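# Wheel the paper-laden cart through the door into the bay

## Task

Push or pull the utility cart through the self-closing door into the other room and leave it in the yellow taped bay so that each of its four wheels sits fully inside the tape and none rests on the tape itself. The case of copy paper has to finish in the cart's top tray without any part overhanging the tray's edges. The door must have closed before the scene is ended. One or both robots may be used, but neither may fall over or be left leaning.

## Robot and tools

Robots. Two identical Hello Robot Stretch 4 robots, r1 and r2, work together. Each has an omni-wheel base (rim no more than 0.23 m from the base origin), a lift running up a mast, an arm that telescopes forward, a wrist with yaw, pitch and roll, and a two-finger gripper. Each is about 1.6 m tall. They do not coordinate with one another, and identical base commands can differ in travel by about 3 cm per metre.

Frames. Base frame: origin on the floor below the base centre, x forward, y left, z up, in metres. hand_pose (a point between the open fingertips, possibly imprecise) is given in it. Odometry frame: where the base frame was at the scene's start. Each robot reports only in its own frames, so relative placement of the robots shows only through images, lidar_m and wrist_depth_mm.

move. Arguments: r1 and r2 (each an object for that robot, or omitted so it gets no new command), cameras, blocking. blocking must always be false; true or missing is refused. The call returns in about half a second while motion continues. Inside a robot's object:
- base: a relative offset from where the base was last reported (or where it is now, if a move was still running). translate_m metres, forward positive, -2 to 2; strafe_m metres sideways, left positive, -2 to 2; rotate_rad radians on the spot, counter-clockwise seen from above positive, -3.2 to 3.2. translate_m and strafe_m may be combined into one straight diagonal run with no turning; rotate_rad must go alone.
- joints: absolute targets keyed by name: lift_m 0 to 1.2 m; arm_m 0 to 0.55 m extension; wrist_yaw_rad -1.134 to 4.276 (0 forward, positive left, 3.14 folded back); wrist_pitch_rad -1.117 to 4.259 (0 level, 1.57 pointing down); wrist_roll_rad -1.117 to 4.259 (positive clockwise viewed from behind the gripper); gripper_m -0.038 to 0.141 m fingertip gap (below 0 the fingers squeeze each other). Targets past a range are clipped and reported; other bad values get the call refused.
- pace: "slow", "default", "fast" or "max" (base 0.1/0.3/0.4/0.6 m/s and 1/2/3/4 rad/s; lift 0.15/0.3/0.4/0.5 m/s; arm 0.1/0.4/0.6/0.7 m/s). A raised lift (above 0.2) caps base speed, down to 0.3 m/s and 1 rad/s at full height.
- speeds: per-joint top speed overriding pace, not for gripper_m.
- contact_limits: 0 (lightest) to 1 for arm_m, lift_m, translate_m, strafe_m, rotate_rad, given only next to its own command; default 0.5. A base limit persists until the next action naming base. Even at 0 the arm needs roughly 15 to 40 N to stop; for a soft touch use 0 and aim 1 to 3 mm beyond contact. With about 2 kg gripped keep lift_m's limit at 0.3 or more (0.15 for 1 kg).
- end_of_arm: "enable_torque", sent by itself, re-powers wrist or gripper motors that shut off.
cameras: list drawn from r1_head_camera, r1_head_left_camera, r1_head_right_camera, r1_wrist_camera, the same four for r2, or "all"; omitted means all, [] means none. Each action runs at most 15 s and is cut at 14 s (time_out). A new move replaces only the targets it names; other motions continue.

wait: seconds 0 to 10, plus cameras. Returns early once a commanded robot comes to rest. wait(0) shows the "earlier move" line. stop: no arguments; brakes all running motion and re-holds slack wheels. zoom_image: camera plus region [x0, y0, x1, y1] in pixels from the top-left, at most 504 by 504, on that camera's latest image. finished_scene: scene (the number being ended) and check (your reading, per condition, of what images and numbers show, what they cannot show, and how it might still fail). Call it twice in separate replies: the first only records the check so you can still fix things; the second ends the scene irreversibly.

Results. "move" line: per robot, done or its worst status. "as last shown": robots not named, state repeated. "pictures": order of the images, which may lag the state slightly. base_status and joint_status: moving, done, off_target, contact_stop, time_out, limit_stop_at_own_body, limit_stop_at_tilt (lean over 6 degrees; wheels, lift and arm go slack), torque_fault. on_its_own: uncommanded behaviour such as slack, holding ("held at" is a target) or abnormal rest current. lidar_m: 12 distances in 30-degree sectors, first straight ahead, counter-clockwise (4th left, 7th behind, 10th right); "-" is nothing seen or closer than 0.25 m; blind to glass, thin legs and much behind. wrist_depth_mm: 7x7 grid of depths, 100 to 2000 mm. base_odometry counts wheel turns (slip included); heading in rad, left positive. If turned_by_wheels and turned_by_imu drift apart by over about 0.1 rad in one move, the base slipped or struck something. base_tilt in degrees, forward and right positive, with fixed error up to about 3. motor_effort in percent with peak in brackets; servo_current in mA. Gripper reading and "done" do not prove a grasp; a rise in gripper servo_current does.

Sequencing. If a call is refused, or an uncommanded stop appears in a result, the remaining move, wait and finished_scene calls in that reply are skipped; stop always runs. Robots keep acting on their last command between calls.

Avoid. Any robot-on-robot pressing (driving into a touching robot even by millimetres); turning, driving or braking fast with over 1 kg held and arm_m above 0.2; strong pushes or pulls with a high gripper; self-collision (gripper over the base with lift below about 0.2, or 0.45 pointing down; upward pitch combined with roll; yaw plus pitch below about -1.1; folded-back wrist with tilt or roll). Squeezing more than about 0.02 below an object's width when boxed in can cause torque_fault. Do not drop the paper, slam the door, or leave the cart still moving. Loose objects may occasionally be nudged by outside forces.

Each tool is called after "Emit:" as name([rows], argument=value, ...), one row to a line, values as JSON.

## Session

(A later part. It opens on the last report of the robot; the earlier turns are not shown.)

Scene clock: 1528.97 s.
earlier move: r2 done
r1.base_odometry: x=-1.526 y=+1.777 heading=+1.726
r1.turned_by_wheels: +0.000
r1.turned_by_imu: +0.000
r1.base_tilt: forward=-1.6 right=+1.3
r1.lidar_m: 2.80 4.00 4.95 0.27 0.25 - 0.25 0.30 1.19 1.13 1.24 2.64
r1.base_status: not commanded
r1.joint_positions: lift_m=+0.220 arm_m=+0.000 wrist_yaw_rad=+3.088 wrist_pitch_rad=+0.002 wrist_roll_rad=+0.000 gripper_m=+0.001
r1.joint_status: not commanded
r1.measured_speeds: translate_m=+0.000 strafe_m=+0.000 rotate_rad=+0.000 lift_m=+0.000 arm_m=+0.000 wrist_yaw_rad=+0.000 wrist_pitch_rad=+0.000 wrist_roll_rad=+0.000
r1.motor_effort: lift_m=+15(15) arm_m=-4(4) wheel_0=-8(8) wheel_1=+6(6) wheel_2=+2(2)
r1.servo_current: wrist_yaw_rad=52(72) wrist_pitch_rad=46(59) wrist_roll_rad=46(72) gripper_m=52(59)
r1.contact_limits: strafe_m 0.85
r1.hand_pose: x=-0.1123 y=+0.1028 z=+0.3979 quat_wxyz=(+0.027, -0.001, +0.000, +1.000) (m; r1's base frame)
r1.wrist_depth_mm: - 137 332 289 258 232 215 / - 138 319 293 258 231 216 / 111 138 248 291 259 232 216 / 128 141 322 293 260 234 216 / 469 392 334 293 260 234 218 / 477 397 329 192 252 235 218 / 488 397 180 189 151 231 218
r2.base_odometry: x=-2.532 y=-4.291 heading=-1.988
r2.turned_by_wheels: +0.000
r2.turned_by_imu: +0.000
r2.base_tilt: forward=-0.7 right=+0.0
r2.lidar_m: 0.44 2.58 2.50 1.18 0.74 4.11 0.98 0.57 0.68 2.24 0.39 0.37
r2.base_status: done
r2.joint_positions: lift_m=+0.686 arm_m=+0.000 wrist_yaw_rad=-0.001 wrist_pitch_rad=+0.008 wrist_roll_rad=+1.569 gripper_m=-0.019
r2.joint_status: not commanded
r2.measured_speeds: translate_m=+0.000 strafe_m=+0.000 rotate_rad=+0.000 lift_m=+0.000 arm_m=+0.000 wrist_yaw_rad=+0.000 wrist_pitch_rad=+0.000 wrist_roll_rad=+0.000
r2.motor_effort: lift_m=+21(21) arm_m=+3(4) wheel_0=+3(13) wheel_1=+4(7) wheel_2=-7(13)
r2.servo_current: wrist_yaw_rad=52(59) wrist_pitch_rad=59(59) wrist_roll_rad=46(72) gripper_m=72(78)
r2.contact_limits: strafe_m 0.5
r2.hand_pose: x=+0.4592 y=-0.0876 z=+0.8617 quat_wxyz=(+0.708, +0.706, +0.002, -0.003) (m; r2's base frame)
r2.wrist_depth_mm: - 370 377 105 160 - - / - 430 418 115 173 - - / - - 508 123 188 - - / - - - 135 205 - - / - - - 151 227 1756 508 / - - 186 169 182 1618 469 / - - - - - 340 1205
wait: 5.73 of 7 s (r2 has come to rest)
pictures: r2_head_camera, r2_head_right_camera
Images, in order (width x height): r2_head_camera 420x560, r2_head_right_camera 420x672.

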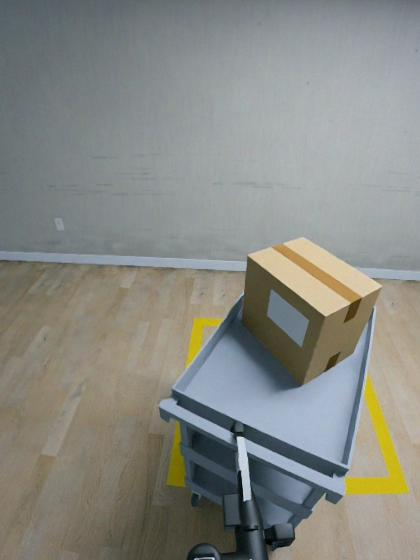

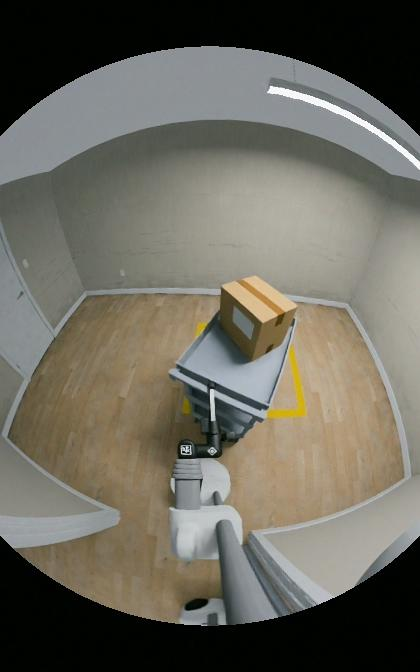

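Emit:
move(blocking=false, r2={"base": {"translate_m": 0.022, "strafe_m": -0.285}, "contact_limits": {"strafe_m": 0.5}, "pace": "slow"}, cameras=[])

Emit:
wait(seconds=6, cameras=["r2_head_camera", "r2_head_right_camera"])

Emit:
zoom_image(camera="r2_head_camera", region=[140, 240, 420, 520])

Scene clock: 1569.30 s.
move: r2 moving
r1.base_odometry: x=-1.526 y=+1.777 heading=+1.726
r1.turned_by_wheels: +0.000
r1.turned_by_imu: +0.000
r1.base_tilt: forward=-1.6 right=+1.3
r1.lidar_m: 2.79 4.03 4.97 0.28 0.25 - 0.25 0.30 1.18 1.14 1.25 2.62
r1.base_status: not commanded
r1.joint_positions: lift_m=+0.220 arm_m=+0.000 wrist_yaw_rad=+3.088 wrist_pitch_rad=+0.002 wrist_roll_rad=+0.000 gripper_m=+0.001
r1.joint_status: not commanded
r1.measured_speeds: translate_m=+0.000 strafe_m=+0.000 rotate_rad=+0.000 lift_m=+0.000 arm_m=+0.000 wrist_yaw_rad=+0.000 wrist_pitch_rad=+0.000 wrist_roll_rad=+0.000
r1.motor_effort: lift_m=+15(15) arm_m=-4(4) wheel_0=-7(8) wheel_1=+5(6) wheel_2=+2(2)
r1.servo_current: wrist_yaw_rad=52(72) wrist_pitch_rad=52(52) wrist_roll_rad=52(65) gripper_m=46(52)
r1.contact_limits: strafe_m 0.85
r1.hand_pose: x=-0.1123 y=+0.1028 z=+0.3979 quat_wxyz=(+0.027, -0.001, +0.000, +1.000) (m; r1's base frame)
r1.wrist_depth_mm: - 137 332 290 258 230 214 / - 137 319 291 258 232 216 / 111 138 247 290 259 233 216 / 128 141 320 293 259 233 217 / 459 389 336 293 259 233 217 / 480 397 332 192 252 234 217 / 484 397 180 188 151 230 217
r2.base_odometry: x=-2.545 y=-4.286 heading=-1.989
r2.turned_by_wheels: +0.000
r2.turned_by_imu: +0.000
r2.base_tilt: forward=-0.7 right=+0.1
r2.lidar_m: 0.44 2.57 2.53 1.21 0.78 4.12 0.91 0.57 0.74 2.25 2.43 0.35
r2.base_status: translate_m moving; strafe_m moving
r2.joint_positions: lift_m=+0.686 arm_m=+0.000 wrist_yaw_rad=+0.000 wrist_pitch_rad=+0.008 wrist_roll_rad=+1.569 gripper_m=-0.019
r2.joint_status: not commanded
r2.measured_speeds: translate_m=+0.003 strafe_m=-0.052 rotate_rad=+0.003 lift_m=+0.000 arm_m=+0.000 wrist_yaw_rad=+0.013 wrist_pitch_rad=+0.000 wrist_roll_rad=+0.000
r2.motor_effort: lift_m=+21(21) arm_m=+4(4) wheel_0=+10(10) wheel_1=-9(9) wheel_2=-5(9)
r2.servo_current: wrist_yaw_rad=39(52) wrist_pitch_rad=52(52) wrist_roll_rad=46(52) gripper_m=78(78)
r2.contact_limits: strafe_m 0.5
r2.hand_pose: x=+0.4593 y=-0.0875 z=+0.8617 quat_wxyz=(+0.708, +0.706, +0.003, -0.003) (m; r2's base frame)
r2.wrist_depth_mm: - 370 373 103 157 - - / - 430 415 111 171 - - / - - 517 119 186 - - / - - - 132 204 - - / - - - 146 227 1708 504 / - - 186 168 182 1576 466 / - - - - - 343 1118
pictures: none
No camera images: "cameras" was empty.

Scene clock: 1572.83 s.
earlier move: r2 done
r1.base_odometry: x=-1.526 y=+1.777 heading=+1.726
r1.turned_by_wheels: +0.000
r1.turned_by_imu: +0.000
r1.base_tilt: forward=-1.5 right=+1.3
r1.lidar_m: 2.80 4.02 4.97 0.30 0.25 - 0.25 0.30 1.23 1.10 1.26 2.63
r1.base_status: not commanded
r1.joint_positions: lift_m=+0.220 arm_m=+0.000 wrist_yaw_rad=+3.088 wrist_pitch_rad=+0.002 wrist_roll_rad=+0.000 gripper_m=+0.001
r1.joint_status: not commanded
r1.measured_speeds: translate_m=+0.000 strafe_m=+0.000 rotate_rad=+0.000 lift_m=+0.000 arm_m=+0.000 wrist_yaw_rad=+0.000 wrist_pitch_rad=+0.000 wrist_roll_rad=+0.000
r1.motor_effort: lift_m=+15(15) arm_m=-4(4) wheel_0=-8(8) wheel_1=+6(6) wheel_2=+2(2)
r1.servo_current: wrist_yaw_rad=65(72) wrist_pitch_rad=39(52) wrist_roll_rad=52(72) gripper_m=52(52)
r1.contact_limits: strafe_m 0.85
r1.hand_pose: x=-0.1123 y=+0.1028 z=+0.3979 quat_wxyz=(+0.027, -0.001, +0.000, +1.000) (m; r1's base frame)
r1.wrist_depth_mm: - 137 330 290 257 231 214 / - 137 319 291 257 232 216 / 111 138 248 293 258 232 216 / 128 141 320 293 258 233 216 / 462 392 334 293 262 235 217 / 484 392 330 191 253 234 217 / 484 402 181 188 152 230 217
r2.base_odometry: x=-2.801 y=-4.195 heading=-1.989
r2.turned_by_wheels: +0.000
r2.turned_by_imu: +0.001
r2.base_tilt: forward=-0.7 right=+0.1
r2.lidar_m: 0.43 0.46 2.79 1.31 1.01 1.27 0.48 0.52 0.82 1.96 2.12 0.43
r2.base_status: done
r2.joint_positions: lift_m=+0.686 arm_m=+0.000 wrist_yaw_rad=+0.003 wrist_pitch_rad=+0.008 wrist_roll_rad=+1.569 gripper_m=-0.019
r2.joint_status: not commanded
r2.measured_speeds: translate_m=+0.000 strafe_m=+0.000 rotate_rad=+0.000 lift_m=+0.000 arm_m=+0.000 wrist_yaw_rad=+0.000 wrist_pitch_rad=+0.000 wrist_roll_rad=+0.000
r2.motor_effort: lift_m=+21(21) arm_m=+4(4) wheel_0=+5(15) wheel_1=-5(9) wheel_2=-5(9)
r2.servo_current: wrist_yaw_rad=46(72) wrist_pitch_rad=46(59) wrist_roll_rad=46(65) gripper_m=65(78)
r2.contact_limits: strafe_m 0.5
r2.hand_pose: x=+0.4595 y=-0.0866 z=+0.8617 quat_wxyz=(+0.708, +0.706, +0.004, -0.002) (m; r2's base frame)
r2.wrist_depth_mm: - - - 148 205 715 - / - 525 492 153 210 759 - / - 452 445 158 216 - - / - - 508 164 224 831 - / - - 591 169 231 - - / - - 186 175 180 1708 - / - - - - - 1397 480
wait: 3.53 of 6 s (r2 has come to rest)
pictures: r2_head_camera, r2_head_right_camera
Images, in order (width x height): r2_head_camera 420x560, r2_head_right_camera 420x672.

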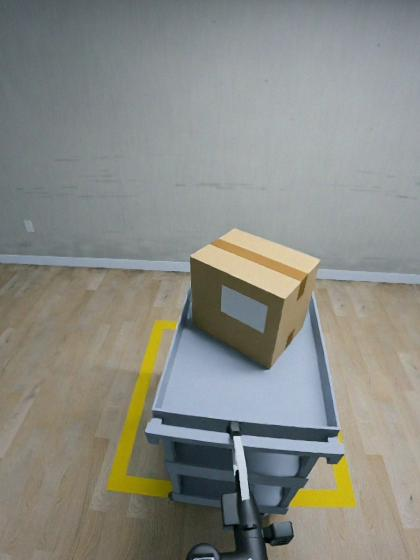

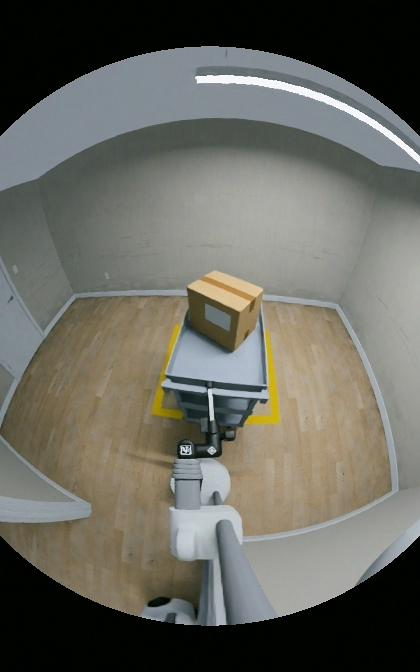

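Scaled by 1.800 from the camera's 420x560 image, which has a finer 1200x1600 frame.

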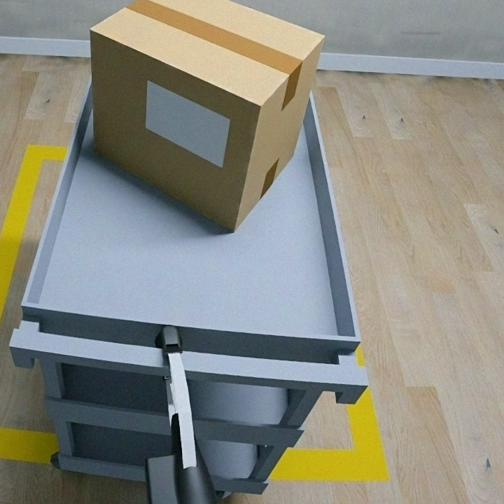

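Emit:
wait(seconds=0, cameras=["r2_head_camera", "r2_head_left_camera", "r2_head_right_camera", "r1_head_camera"])

Scene clock: 1598.57 s.
r1.base_odometry: x=-1.526 y=+1.777 heading=+1.726
r1.turned_by_wheels: +0.000
r1.turned_by_imu: +0.000
r1.base_tilt: forward=-1.6 right=+1.3
r1.lidar_m: 2.81 4.00 4.95 0.28 0.25 - 0.25 0.28 1.23 1.12 1.24 2.63
r1.base_status: not commanded
r1.joint_positions: lift_m=+0.220 arm_m=+0.000 wrist_yaw_rad=+3.088 wrist_pitch_rad=+0.002 wrist_roll_rad=+0.000 gripper_m=+0.001
r1.joint_status: not commanded
r1.measured_speeds: translate_m=+0.000 strafe_m=+0.000 rotate_rad=+0.000 lift_m=+0.000 arm_m=+0.000 wrist_yaw_rad=+0.000 wrist_pitch_rad=+0.000 wrist_roll_rad=+0.000
r1.motor_effort: lift_m=+15(15) arm_m=-4(4) wheel_0=-8(8) wheel_1=+5(6) wheel_2=+2(2)
r1.servo_current: wrist_yaw_rad=26(72) wrist_pitch_rad=39(52) wrist_roll_rad=59(72) gripper_m=59(52)
r1.contact_limits: strafe_m 0.85
r1.hand_pose: x=-0.1123 y=+0.1028 z=+0.3979 quat_wxyz=(+0.027, -0.001, +0.000, +1.000) (m; r1's base frame)
r1.wrist_depth_mm: - 137 332 290 257 231 216 / - 137 320 291 259 231 216 / 111 138 249 290 259 233 216 / 128 141 320 293 259 234 216 / 462 392 336 294 259 234 217 / 480 397 329 193 253 234 217 / 484 399 181 188 152 230 217
r2.base_odometry: x=-2.801 y=-4.195 heading=-1.989
r2.turned_by_wheels: +0.000
r2.turned_by_imu: +0.000
r2.base_tilt: forward=-0.6 right=+0.1
r2.lidar_m: 0.41 0.45 2.78 1.34 1.03 1.27 0.48 0.53 0.82 1.97 2.15 0.41
r2.base_status: done
r2.joint_positions: lift_m=+0.686 arm_m=+0.000 wrist_yaw_rad=+0.003 wrist_pitch_rad=+0.008 wrist_roll_rad=+1.569 gripper_m=-0.019
r2.joint_status: not commanded
r2.measured_speeds: translate_m=+0.000 strafe_m=+0.000 rotate_rad=+0.000 lift_m=+0.000 arm_m=+0.000 wrist_yaw_rad=+0.000 wrist_pitch_rad=+0.000 wrist_roll_rad=+0.000
r2.motor_effort: lift_m=+21(21) arm_m=+4(4) wheel_0=+4(15) wheel_1=-4(9) wheel_2=-5(9)
r2.servo_current: wrist_yaw_rad=52(72) wrist_pitch_rad=52(59) wrist_roll_rad=46(65) gripper_m=72(78)
r2.contact_limits: strafe_m 0.5
r2.hand_pose: x=+0.4595 y=-0.0866 z=+0.8617 quat_wxyz=(+0.708, +0.706, +0.004, -0.002) (m; r2's base frame)
r2.wrist_depth_mm: - - - 148 204 715 - / - 521 496 153 211 768 - / - 455 445 158 216 - - / - - 508 164 224 831 - / - - 591 169 231 - - / - - 186 175 180 1661 - / - - - - - 1430 477
pictures: r1_head_camera, r2_head_camera, r2_head_left_camera, r2_head_right_camera
Images, in order (width x height): r1_head_camera 420x560, r2_head_camera 420x560, r2_head_left_camera 420x672, r2_head_right_camera 420x672.

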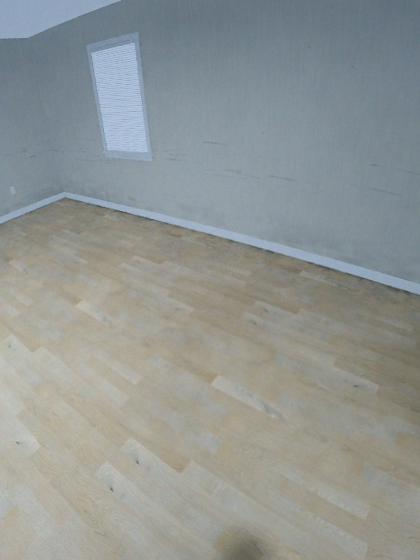

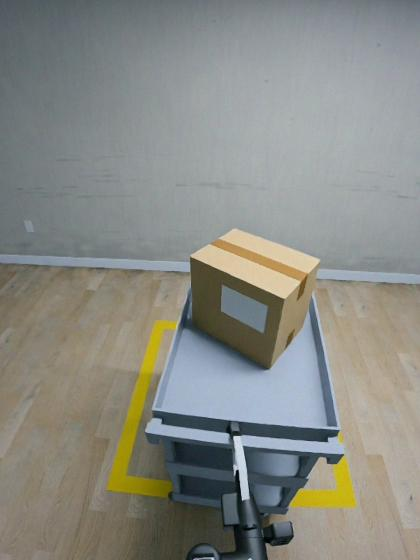

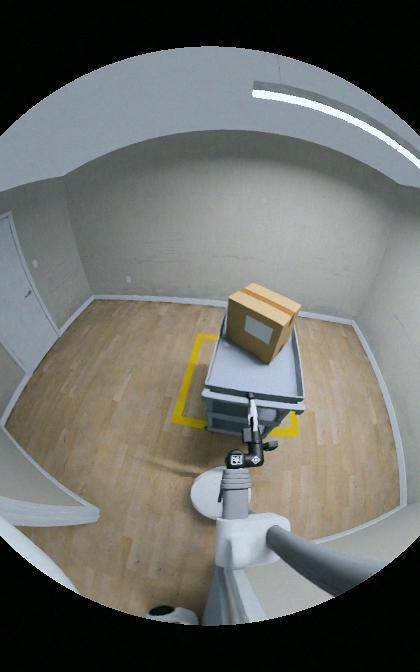

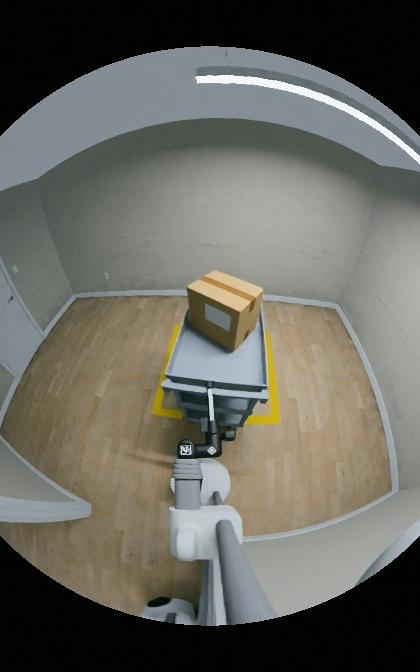

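Emit:
zoom_image(camera="r2_head_camera", region=[90, 290, 370, 540])

Emit:
zoom_image(camera="r2_head_left_camera", region=[120, 270, 360, 500])

Scaled by 1.800 from the camera's 420x560 image, which has a finer 1200x1600 frame.

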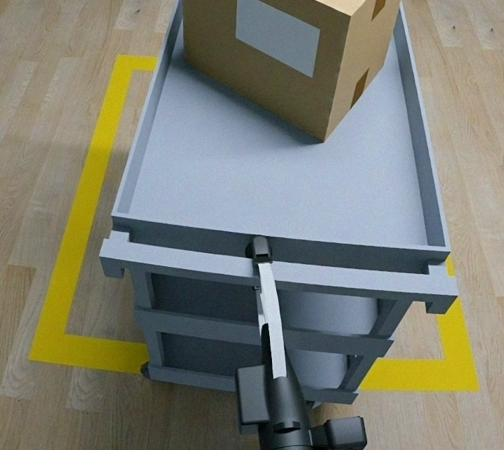

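Scaled by 2.100 from the camera's 420x672 image, which has a finer 600x960 frame.

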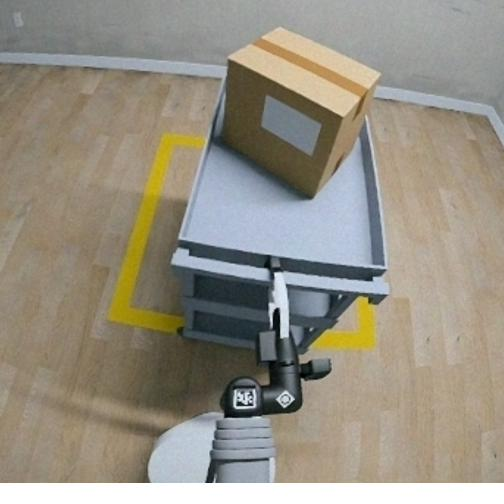

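Emit:
wait(seconds=0, cameras=["r2_head_camera"])

Emit:
zoom_image(camera="r2_head_camera", region=[130, 380, 260, 520])

Emit:
zoom_image(camera="r2_head_camera", region=[240, 390, 370, 530])

Scene clock: 1617.40 s.
r1.base_odometry: x=-1.526 y=+1.777 heading=+1.726
r1.turned_by_wheels: +0.000
r1.turned_by_imu: +0.000
r1.base_tilt: forward=-1.6 right=+1.3
r1.lidar_m: 2.79 4.02 4.94 0.29 0.25 - 0.25 0.28 1.23 1.11 1.25 2.64
r1.base_status: not commanded
r1.joint_positions: lift_m=+0.220 arm_m=+0.000 wrist_yaw_rad=+3.088 wrist_pitch_rad=+0.002 wrist_roll_rad=+0.000 gripper_m=+0.001
r1.joint_status: not commanded
r1.measured_speeds: translate_m=+0.000 strafe_m=+0.000 rotate_rad=+0.000 lift_m=+0.000 arm_m=+0.000 wrist_yaw_rad=+0.000 wrist_pitch_rad=+0.000 wrist_roll_rad=+0.000
r1.motor_effort: lift_m=+15(15) arm_m=-4(4) wheel_0=-7(8) wheel_1=+5(6) wheel_2=+2(2)
r1.servo_current: wrist_yaw_rad=26(72) wrist_pitch_rad=46(52) wrist_roll_rad=52(72) gripper_m=46(52)
r1.contact_limits: strafe_m 0.85
r1.hand_pose: x=-0.1123 y=+0.1028 z=+0.3979 quat_wxyz=(+0.027, -0.001, +0.000, +1.000) (m; r1's base frame)
r1.wrist_depth_mm: - 137 332 289 258 231 215 / - 137 319 290 259 232 216 / 111 138 248 291 258 232 216 / 128 140 322 294 259 234 217 / 466 394 336 293 260 234 216 / 480 397 330 192 252 235 217 / 488 399 181 188 151 231 218
r2.base_odometry: x=-2.801 y=-4.195 heading=-1.989
r2.turned_by_wheels: +0.000
r2.turned_by_imu: +0.000
r2.base_tilt: forward=-0.6 right=+0.1
r2.lidar_m: 0.40 0.49 2.78 1.33 1.00 1.27 0.50 0.52 0.80 1.97 2.11 0.40
r2.base_status: done
r2.joint_positions: lift_m=+0.686 arm_m=+0.000 wrist_yaw_rad=+0.003 wrist_pitch_rad=+0.008 wrist_roll_rad=+1.569 gripper_m=-0.019
r2.joint_status: not commanded
r2.measured_speeds: translate_m=+0.000 strafe_m=+0.000 rotate_rad=+0.000 lift_m=+0.000 arm_m=+0.000 wrist_yaw_rad=+0.000 wrist_pitch_rad=+0.000 wrist_roll_rad=+0.000
r2.motor_effort: lift_m=+21(21) arm_m=+4(4) wheel_0=+4(15) wheel_1=-4(9) wheel_2=-5(9)
r2.servo_current: wrist_yaw_rad=52(72) wrist_pitch_rad=46(59) wrist_roll_rad=46(65) gripper_m=65(78)
r2.contact_limits: strafe_m 0.5
r2.hand_pose: x=+0.4595 y=-0.0866 z=+0.8617 quat_wxyz=(+0.708, +0.706, +0.004, -0.002) (m; r2's base frame)
r2.wrist_depth_mm: - - - 149 204 715 - / - 521 496 153 211 750 - / - 455 445 158 216 - - / - - 508 164 224 831 - / - - 591 169 232 - - / - - 186 175 181 1756 - / - - - - - 1430 473
pictures: r2_head_camera
Images, in order (width x height): r2_head_camera 420x560.

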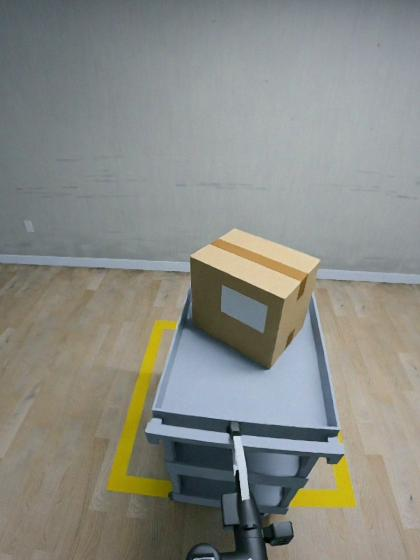

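Scaled by 3.600 from the camera's 420x560 image, which has a finer 1200x1600 frame.

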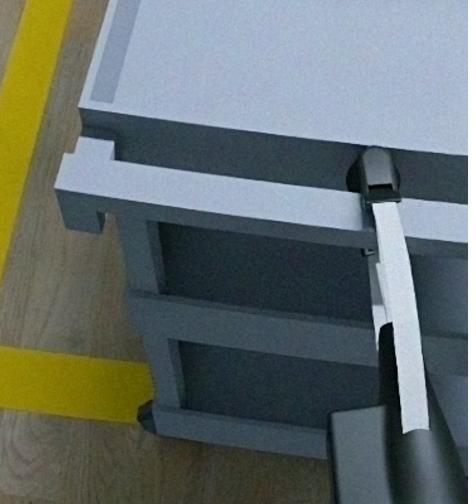

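Scaled by 3.600 from the camera's 420x560 image, which has a finer 1200x1600 frame.

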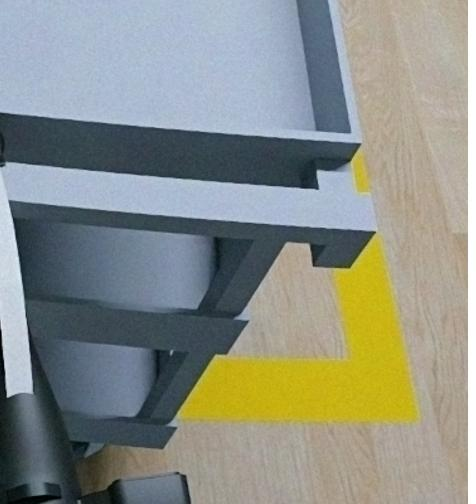

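Emit:
move(blocking=false, r2={"base": {"translate_m": 0.25, "strafe_m": -0.03}, "pace": "slow", "contact_limits": {"strafe_m": 0.5}}, cameras=[])

Emit:
wait(seconds=6, cameras=["r2_head_camera"])

Scene clock: 1647.23 s.
move: r2 moving
r1.base_odometry: x=-1.526 y=+1.777 heading=+1.726
r1.turned_by_wheels: +0.000
r1.turned_by_imu: +0.000
r1.base_tilt: forward=-1.6 right=+1.3
r1.lidar_m: 2.80 3.99 4.96 0.30 0.25 - 0.25 0.30 1.23 1.11 1.26 2.64
r1.base_status: not commanded
r1.joint_positions: lift_m=+0.220 arm_m=+0.000 wrist_yaw_rad=+3.088 wrist_pitch_rad=+0.002 wrist_roll_rad=+0.000 gripper_m=+0.001
r1.joint_status: not commanded
r1.measured_speeds: translate_m=+0.000 strafe_m=+0.000 rotate_rad=+0.000 lift_m=+0.000 arm_m=+0.000 wrist_yaw_rad=+0.000 wrist_pitch_rad=+0.000 wrist_roll_rad=+0.000
r1.motor_effort: lift_m=+15(15) arm_m=-4(4) wheel_0=-8(9) wheel_1=+5(6) wheel_2=+2(2)
r1.servo_current: wrist_yaw_rad=52(59) wrist_pitch_rad=39(46) wrist_roll_rad=46(59) gripper_m=52(52)
r1.contact_limits: strafe_m 0.85
r1.hand_pose: x=-0.1123 y=+0.1028 z=+0.3979 quat_wxyz=(+0.027, -0.001, +0.000, +1.000) (m; r1's base frame)
r1.wrist_depth_mm: - 137 330 289 258 230 215 / - 137 320 289 258 232 216 / 111 138 248 291 258 232 216 / 128 141 322 293 259 234 217 / 466 392 338 293 260 234 217 / 480 394 330 192 251 235 216 / 488 397 181 189 152 230 218
r2.base_odometry: x=-2.808 y=-4.206 heading=-1.989
r2.turned_by_wheels: +0.000
r2.turned_by_imu: +0.000
r2.base_tilt: forward=-0.7 right=+0.1
r2.lidar_m: 0.41 0.45 2.78 1.37 1.02 1.27 0.48 0.54 0.80 1.98 2.17 0.44
r2.base_status: translate_m moving; strafe_m moving
r2.joint_positions: lift_m=+0.686 arm_m=+0.000 wrist_yaw_rad=+0.002 wrist_pitch_rad=+0.008 wrist_roll_rad=+1.569 gripper_m=-0.019
r2.joint_status: not commanded
r2.measured_speeds: translate_m=+0.048 strafe_m=-0.006 rotate_rad=-0.004 lift_m=+0.000 arm_m=+0.000 wrist_yaw_rad=-0.015 wrist_pitch_rad=+0.000 wrist_roll_rad=+0.000
r2.motor_effort: lift_m=+21(21) arm_m=+3(4) wheel_0=+8(11) wheel_1=+5(6) wheel_2=-11(11)
r2.servo_current: wrist_yaw_rad=39(59) wrist_pitch_rad=46(59) wrist_roll_rad=46(52) gripper_m=72(78)
r2.contact_limits: strafe_m 0.5
r2.hand_pose: x=+0.4595 y=-0.0868 z=+0.8617 quat_wxyz=(+0.708, +0.706, +0.004, -0.002) (m; r2's base frame)
r2.wrist_depth_mm: - - - 150 205 741 - / - 535 496 154 211 - - / - 466 445 159 218 - - / - - 508 165 224 831 - / - - 591 169 231 - - / - - 186 174 180 1756 - / - - - - - 1397 477
pictures: none
No camera images: "cameras" was empty.

Scene clock: 1650.53 s.
earlier move: r2 done
r1.base_odometry: x=-1.526 y=+1.777 heading=+1.726
r1.turned_by_wheels: +0.000
r1.turned_by_imu: +0.000
r1.base_tilt: forward=-1.6 right=+1.3
r1.lidar_m: 2.78 4.03 4.95 0.30 0.25 - 0.25 0.29 1.50 1.13 1.25 2.64
r1.base_status: not commanded
r1.joint_positions: lift_m=+0.220 arm_m=+0.000 wrist_yaw_rad=+3.088 wrist_pitch_rad=+0.002 wrist_roll_rad=+0.000 gripper_m=+0.001
r1.joint_status: not commanded
r1.measured_speeds: translate_m=+0.000 strafe_m=+0.000 rotate_rad=+0.000 lift_m=+0.000 arm_m=+0.000 wrist_yaw_rad=+0.000 wrist_pitch_rad=+0.000 wrist_roll_rad=+0.000
r1.motor_effort: lift_m=+15(15) arm_m=-4(4) wheel_0=-8(9) wheel_1=+5(6) wheel_2=+2(2)
r1.servo_current: wrist_yaw_rad=52(65) wrist_pitch_rad=39(52) wrist_roll_rad=52(72) gripper_m=46(59)
r1.contact_limits: strafe_m 0.85
r1.hand_pose: x=-0.1123 y=+0.1028 z=+0.3979 quat_wxyz=(+0.027, -0.001, +0.000, +1.000) (m; r1's base frame)
r1.wrist_depth_mm: - 137 330 290 257 232 214 / - 137 320 290 258 233 216 / 111 138 248 291 259 232 216 / 128 141 322 294 259 233 217 / 462 394 336 291 260 233 218 / 484 399 329 192 254 234 216 / 488 399 181 188 152 230 218
r2.base_odometry: x=-2.930 y=-4.411 heading=-1.989
r2.turned_by_wheels: +0.000
r2.turned_by_imu: +0.000
r2.base_tilt: forward=-0.7 right=+0.1
r2.lidar_m: 0.41 2.22 2.79 1.98 1.18 1.57 0.73 0.80 1.22 1.98 2.15 0.41
r2.base_status: done
r2.joint_positions: lift_m=+0.686 arm_m=+0.000 wrist_yaw_rad=-0.002 wrist_pitch_rad=+0.008 wrist_roll_rad=+1.569 gripper_m=-0.019
r2.joint_status: not commanded
r2.measured_speeds: translate_m=+0.000 strafe_m=+0.000 rotate_rad=+0.000 lift_m=+0.000 arm_m=+0.000 wrist_yaw_rad=+0.000 wrist_pitch_rad=+0.000 wrist_roll_rad=+0.000
r2.motor_effort: lift_m=+21(21) arm_m=+3(4) wheel_0=+3(11) wheel_1=+4(7) wheel_2=-9(14)
r2.servo_current: wrist_yaw_rad=59(59) wrist_pitch_rad=52(59) wrist_roll_rad=39(65) gripper_m=72(78)
r2.contact_limits: strafe_m 0.5
r2.hand_pose: x=+0.4591 y=-0.0881 z=+0.8617 quat_wxyz=(+0.708, +0.706, +0.002, -0.004) (m; r2's base frame)
r2.wrist_depth_mm: - 480 496 132 187 - - / - 418 424 138 196 - - / - 459 462 145 208 - - / - - 549 155 218 - - / - - 640 166 230 1863 - / - - 181 174 180 1576 496 / - 121 - - - 1661 1182
wait: 3.30 of 6 s (r2 has come to rest)
pictures: r2_head_camera
Images, in order (width x height): r2_head_camera 420x560.

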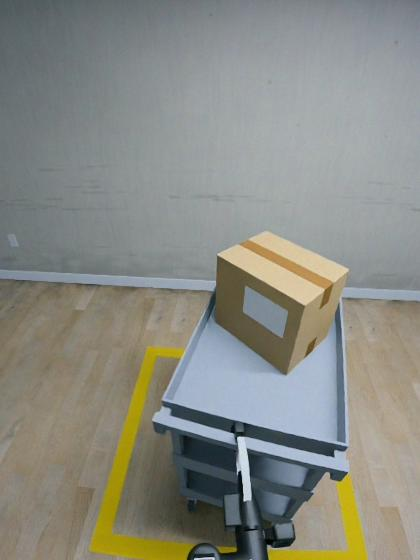

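Emit:
move(blocking=false, r2={"joints": {"gripper_m": 0.07}}, cameras=[])

Emit:
wait(seconds=3, cameras=["r2_head_camera", "r2_wrist_camera", "r2_head_right_camera"])

Emit:
zoom_image(camera="r2_head_camera", region=[80, 320, 400, 560])

Scene clock: 1714.83 s.
move: r2 moving
r1.base_odometry: x=-1.526 y=+1.777 heading=+1.726
r1.turned_by_wheels: +0.000
r1.turned_by_imu: +0.000
r1.base_tilt: forward=-1.6 right=+1.3
r1.lidar_m: 2.79 4.03 4.97 0.27 0.25 - 0.25 0.29 1.48 1.15 1.25 2.63
r1.base_status: not commanded
r1.joint_positions: lift_m=+0.220 arm_m=+0.000 wrist_yaw_rad=+3.088 wrist_pitch_rad=+0.002 wrist_roll_rad=+0.000 gripper_m=+0.001
r1.joint_status: not commanded
r1.measured_speeds: translate_m=+0.000 strafe_m=+0.000 rotate_rad=+0.000 lift_m=+0.000 arm_m=+0.000 wrist_yaw_rad=+0.000 wrist_pitch_rad=+0.000 wrist_roll_rad=+0.000
r1.motor_effort: lift_m=+15(15) arm_m=-3(4) wheel_0=-8(8) wheel_1=+6(6) wheel_2=+2(2)
r1.servo_current: wrist_yaw_rad=39(65) wrist_pitch_rad=39(46) wrist_roll_rad=46(65) gripper_m=39(52)
r1.contact_limits: strafe_m 0.85
r1.hand_pose: x=-0.1123 y=+0.1028 z=+0.3979 quat_wxyz=(+0.027, -0.001, +0.000, +1.000) (m; r1's base frame)
r1.wrist_depth_mm: - 137 329 291 258 232 214 / - 138 317 291 258 232 215 / 111 138 248 290 260 233 216 / 128 141 320 291 258 233 216 / 466 392 334 291 259 233 217 / 484 397 329 192 252 234 217 / 484 399 181 188 151 230 217
r2.base_odometry: x=-2.930 y=-4.411 heading=-1.989
r2.turned_by_wheels: +0.000
r2.turned_by_imu: +0.000
r2.base_tilt: forward=-0.7 right=+0.1
r2.lidar_m: 0.42 2.28 2.79 1.98 1.16 1.57 0.74 0.79 1.21 1.97 2.15 0.41
r2.base_status: not commanded
r2.joint_positions: lift_m=+0.686 arm_m=+0.000 wrist_yaw_rad=-0.002 wrist_pitch_rad=+0.008 wrist_roll_rad=+1.569 gripper_m=+0.005
r2.joint_status: gripper_m moving
r2.measured_speeds: translate_m=+0.000 strafe_m=+0.000 rotate_rad=+0.000 lift_m=+0.000 arm_m=+0.000 wrist_yaw_rad=+0.000 wrist_pitch_rad=+0.000 wrist_roll_rad=+0.000
r2.motor_effort: lift_m=+21(21) arm_m=+4(4) wheel_0=+2(3) wheel_1=+3(4) wheel_2=-9(9)
r2.servo_current: wrist_yaw_rad=46(59) wrist_pitch_rad=46(52) wrist_roll_rad=46(59) gripper_m=91(91)
r2.contact_limits: strafe_m 0.5
r2.hand_pose: x=+0.4591 y=-0.0881 z=+0.8617 quat_wxyz=(+0.708, +0.706, +0.002, -0.004) (m; r2's base frame)
r2.wrist_depth_mm: - 480 496 134 189 - - / - 421 430 141 198 759 - / - 462 473 148 209 - - / - - 549 160 221 - - / - - 621 167 234 1863 - / - - 183 178 186 1576 496 / - - - - - 1499 1229
pictures: none
No camera images: "cameras" was empty.

Scene clock: 1715.97 s.
earlier move: r2 done
r1.base_odometry: x=-1.526 y=+1.777 heading=+1.726
r1.turned_by_wheels: +0.000
r1.turned_by_imu: +0.000
r1.base_tilt: forward=-1.6 right=+1.3
r1.lidar_m: 2.79 4.01 4.95 0.27 0.25 - 0.25 0.30 1.49 1.13 1.25 2.62
r1.base_status: not commanded
r1.joint_positions: lift_m=+0.220 arm_m=+0.000 wrist_yaw_rad=+3.088 wrist_pitch_rad=+0.002 wrist_roll_rad=+0.000 gripper_m=+0.001
r1.joint_status: not commanded
r1.measured_speeds: translate_m=+0.000 strafe_m=+0.000 rotate_rad=+0.000 lift_m=+0.000 arm_m=+0.000 wrist_yaw_rad=+0.000 wrist_pitch_rad=+0.000 wrist_roll_rad=+0.000
r1.motor_effort: lift_m=+15(15) arm_m=-3(4) wheel_0=-8(8) wheel_1=+5(6) wheel_2=+2(2)
r1.servo_current: wrist_yaw_rad=59(72) wrist_pitch_rad=33(46) wrist_roll_rad=52(65) gripper_m=52(59)
r1.contact_limits: strafe_m 0.85
r1.hand_pose: x=-0.1123 y=+0.1028 z=+0.3979 quat_wxyz=(+0.027, -0.001, +0.000, +1.000) (m; r1's base frame)
r1.wrist_depth_mm: - 137 332 290 258 232 215 / - 138 319 293 259 232 216 / 111 138 248 290 260 233 216 / 128 141 320 293 260 234 216 / 462 392 336 293 262 233 216 / 484 394 330 191 252 234 217 / 488 399 181 188 151 230 216
r2.base_odometry: x=-2.930 y=-4.411 heading=-1.989
r2.turned_by_wheels: +0.000
r2.turned_by_imu: +0.000
r2.base_tilt: forward=-0.7 right=+0.1
r2.lidar_m: 0.43 2.24 2.80 2.03 1.17 1.57 0.71 0.81 1.23 1.98 2.16 0.40
r2.base_status: not commanded
r2.joint_positions: lift_m=+0.686 arm_m=+0.000 wrist_yaw_rad=-0.002 wrist_pitch_rad=+0.006 wrist_roll_rad=+1.569 gripper_m=+0.070
r2.joint_status: all done
r2.measured_speeds: translate_m=+0.000 strafe_m=+0.000 rotate_rad=+0.000 lift_m=+0.000 arm_m=+0.000 wrist_yaw_rad=+0.000 wrist_pitch_rad=+0.000 wrist_roll_rad=+0.000
r2.motor_effort: lift_m=+19(21) arm_m=+4(4) wheel_0=+2(3) wheel_1=+3(4) wheel_2=-7(9)
r2.servo_current: wrist_yaw_rad=52(59) wrist_pitch_rad=52(59) wrist_roll_rad=46(59) gripper_m=52(117)
r2.contact_limits: strafe_m 0.5
r2.hand_pose: x=+0.4591 y=-0.0880 z=+0.8624 quat_wxyz=(+0.708, +0.706, +0.001, -0.003) (m; r2's base frame)
r2.wrist_depth_mm: - 473 484 138 193 - - / - 424 427 147 204 768 - / - 477 480 154 215 - - / - - 574 163 228 - - / - - 640 175 236 1863 - / - - 190 182 190 1661 492 / - - - - - 1708 1205
wait: 1.13 of 3 s (r2 has come to rest)
pictures: r2_head_camera, r2_head_right_camera, r2_wrist_camera
Images, in order (width x height): r2_head_camera 420x560, r2_head_right_camera 420x672, r2_wrist_camera 616x392.

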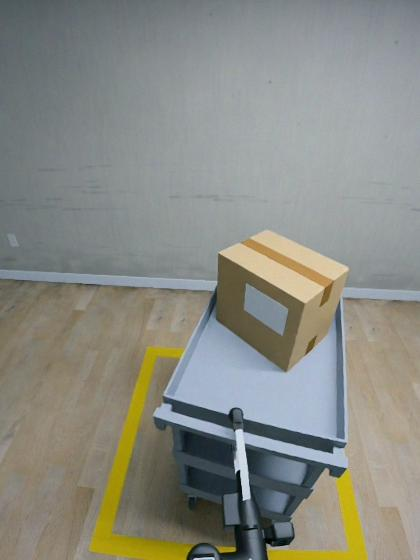

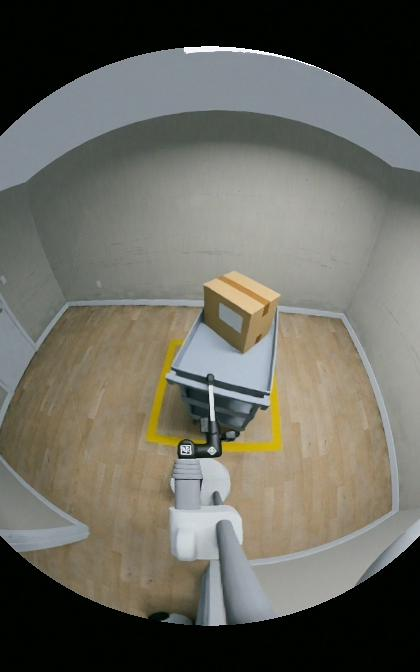

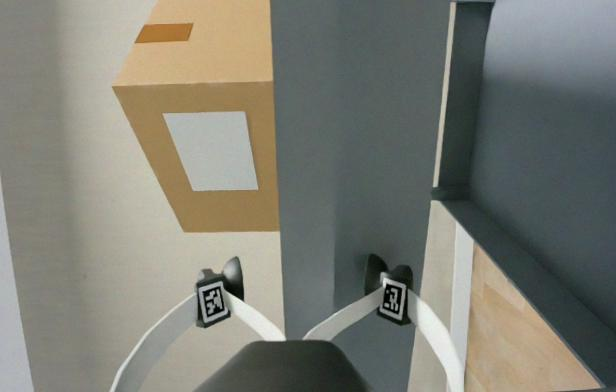

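Scaled by 1.575 from the camera's 420x560 image, which has a finer 1200x1600 frame.

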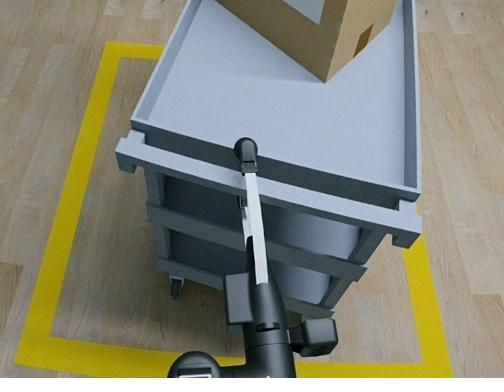

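Emit:
move(blocking=false, r2={"base": {"translate_m": -0.035, "strafe_m": -0.128}, "pace": "slow", "contact_limits": {"strafe_m": 0.3}}, cameras=[])

Emit:
wait(seconds=4, cameras=["r2_head_camera", "r2_wrist_camera"])

Emit:
zoom_image(camera="r2_head_camera", region=[80, 320, 400, 560])

Scene clock: 1724.07 s.
move: r2 moving
r1.base_odometry: x=-1.526 y=+1.777 heading=+1.726
r1.turned_by_wheels: +0.000
r1.turned_by_imu: +0.000
r1.base_tilt: forward=-1.5 right=+1.3
r1.lidar_m: 2.79 3.99 4.97 0.27 0.25 - 0.25 0.28 1.46 1.14 1.26 2.64
r1.base_status: not commanded
r1.joint_positions: lift_m=+0.220 arm_m=+0.000 wrist_yaw_rad=+3.088 wrist_pitch_rad=+0.002 wrist_roll_rad=+0.000 gripper_m=+0.001
r1.joint_status: not commanded
r1.measured_speeds: translate_m=+0.000 strafe_m=+0.000 rotate_rad=+0.000 lift_m=+0.000 arm_m=+0.000 wrist_yaw_rad=+0.000 wrist_pitch_rad=+0.000 wrist_roll_rad=+0.000
r1.motor_effort: lift_m=+15(15) arm_m=-4(4) wheel_0=-8(8) wheel_1=+5(6) wheel_2=+2(2)
r1.servo_current: wrist_yaw_rad=52(52) wrist_pitch_rad=39(46) wrist_roll_rad=52(59) gripper_m=46(52)
r1.contact_limits: strafe_m 0.85
r1.hand_pose: x=-0.1123 y=+0.1028 z=+0.3979 quat_wxyz=(+0.027, -0.001, +0.000, +1.000) (m; r1's base frame)
r1.wrist_depth_mm: - 137 332 289 257 230 214 / - 138 319 291 259 232 216 / 111 138 246 291 259 231 216 / 128 141 322 293 260 233 216 / 462 394 336 293 260 234 219 / 480 399 329 192 253 233 217 / 488 397 181 188 151 230 216
r2.base_odometry: x=-2.940 y=-4.403 heading=-1.988
r2.turned_by_wheels: +0.001
r2.turned_by_imu: +0.001
r2.base_tilt: forward=-0.7 right=+0.1
r2.lidar_m: 0.42 2.23 2.83 1.99 1.14 1.54 0.72 0.79 1.21 1.97 2.13 0.39
r2.base_status: translate_m moving; strafe_m moving
r2.joint_positions: lift_m=+0.686 arm_m=+0.000 wrist_yaw_rad=-0.001 wrist_pitch_rad=+0.006 wrist_roll_rad=+1.569 gripper_m=+0.070
r2.joint_status: not commanded
r2.measured_speeds: translate_m=-0.014 strafe_m=-0.048 rotate_rad=+0.000 lift_m=+0.000 arm_m=+0.000 wrist_yaw_rad=+0.003 wrist_pitch_rad=+0.000 wrist_roll_rad=+0.000
r2.motor_effort: lift_m=+20(20) arm_m=+4(4) wheel_0=+7(10) wheel_1=-7(8) wheel_2=+6(6)
r2.servo_current: wrist_yaw_rad=46(52) wrist_pitch_rad=46(52) wrist_roll_rad=52(59) gripper_m=59(59)
r2.contact_limits: strafe_m 0.3
r2.hand_pose: x=+0.4591 y=-0.0879 z=+0.8624 quat_wxyz=(+0.708, +0.706, +0.001, -0.003) (m; r2's base frame)
r2.wrist_depth_mm: - 480 496 138 191 - - / - 427 433 146 202 768 - / - 473 469 153 213 - - / - - 569 162 226 - - / - - 627 174 236 1808 - / - - 189 183 191 1618 500 / - - - - - 1863 1255
pictures: none
No camera images: "cameras" was empty.

Scene clock: 1726.13 s.
earlier move: r2 done
r1.base_odometry: x=-1.526 y=+1.777 heading=+1.726
r1.turned_by_wheels: +0.000
r1.turned_by_imu: +0.000
r1.base_tilt: forward=-1.6 right=+1.3
r1.lidar_m: 2.79 4.00 4.96 0.25 0.25 - 0.25 0.30 1.49 1.15 1.26 2.63
r1.base_status: not commanded
r1.joint_positions: lift_m=+0.220 arm_m=+0.000 wrist_yaw_rad=+3.088 wrist_pitch_rad=+0.002 wrist_roll_rad=+0.000 gripper_m=+0.001
r1.joint_status: not commanded
r1.measured_speeds: translate_m=+0.000 strafe_m=+0.000 rotate_rad=+0.000 lift_m=+0.000 arm_m=+0.000 wrist_yaw_rad=+0.000 wrist_pitch_rad=+0.000 wrist_roll_rad=+0.000
r1.motor_effort: lift_m=+15(15) arm_m=-3(4) wheel_0=-8(8) wheel_1=+5(6) wheel_2=+2(2)
r1.servo_current: wrist_yaw_rad=52(72) wrist_pitch_rad=39(46) wrist_roll_rad=52(65) gripper_m=46(59)
r1.contact_limits: strafe_m 0.85
r1.hand_pose: x=-0.1123 y=+0.1028 z=+0.3979 quat_wxyz=(+0.027, -0.001, +0.000, +1.000) (m; r1's base frame)
r1.wrist_depth_mm: - 137 330 291 257 232 215 / - 137 320 291 258 231 216 / 111 138 248 291 259 232 216 / 128 141 320 294 259 234 216 / 466 392 334 294 260 234 218 / 488 394 330 192 252 234 216 / 488 399 180 187 151 230 218
r2.base_odometry: x=-3.033 y=-4.327 heading=-1.988
r2.turned_by_wheels: +0.000
r2.turned_by_imu: +0.000
r2.base_tilt: forward=-0.7 right=+0.1
r2.lidar_m: 0.47 0.49 2.92 1.94 1.25 1.47 0.72 0.78 1.16 1.84 2.03 0.42
r2.base_status: done
r2.joint_positions: lift_m=+0.686 arm_m=+0.000 wrist_yaw_rad=-0.001 wrist_pitch_rad=+0.006 wrist_roll_rad=+1.569 gripper_m=+0.070
r2.joint_status: not commanded
r2.measured_speeds: translate_m=+0.000 strafe_m=+0.000 rotate_rad=+0.000 lift_m=+0.000 arm_m=+0.000 wrist_yaw_rad=+0.000 wrist_pitch_rad=+0.000 wrist_roll_rad=+0.000
r2.motor_effort: lift_m=+20(20) arm_m=+4(4) wheel_0=+6(12) wheel_1=-2(8) wheel_2=+6(8)
r2.servo_current: wrist_yaw_rad=52(65) wrist_pitch_rad=52(52) wrist_roll_rad=39(59) gripper_m=46(59)
r2.contact_limits: strafe_m 0.3
r2.hand_pose: x=+0.4592 y=-0.0876 z=+0.8624 quat_wxyz=(+0.708, +0.706, +0.002, -0.002) (m; r2's base frame)
r2.wrist_depth_mm: - - - - - 1661 1182 / - - 569 143 145 211 209 / - 504 508 152 213 - - / - 477 473 161 226 - - / - - 549 174 236 - - / - - 189 183 190 - - / - - - - - 1863 -
wait: 2.07 of 4 s (r2 has come to rest)
pictures: r2_head_camera, r2_wrist_camera
Images, in order (width x height): r2_head_camera 420x560, r2_wrist_camera 616x392.

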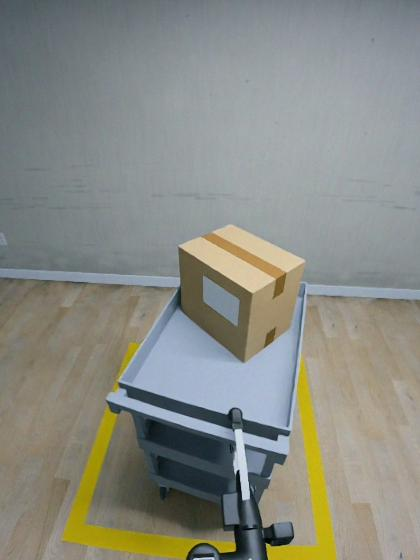

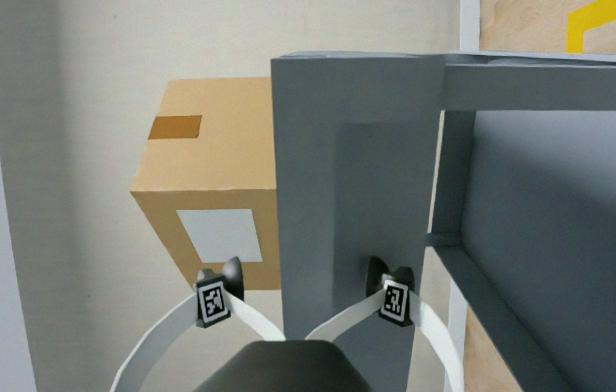

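Scaled by 1.575 from the camera's 420x560 image, which has a finer 1200x1600 frame.

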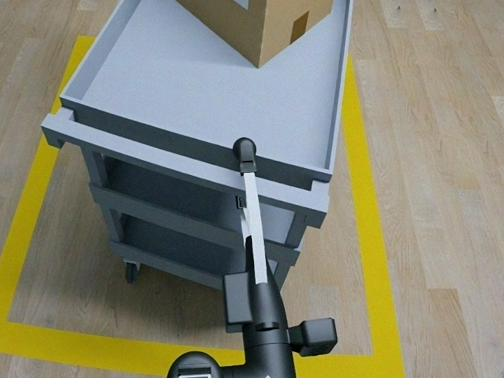

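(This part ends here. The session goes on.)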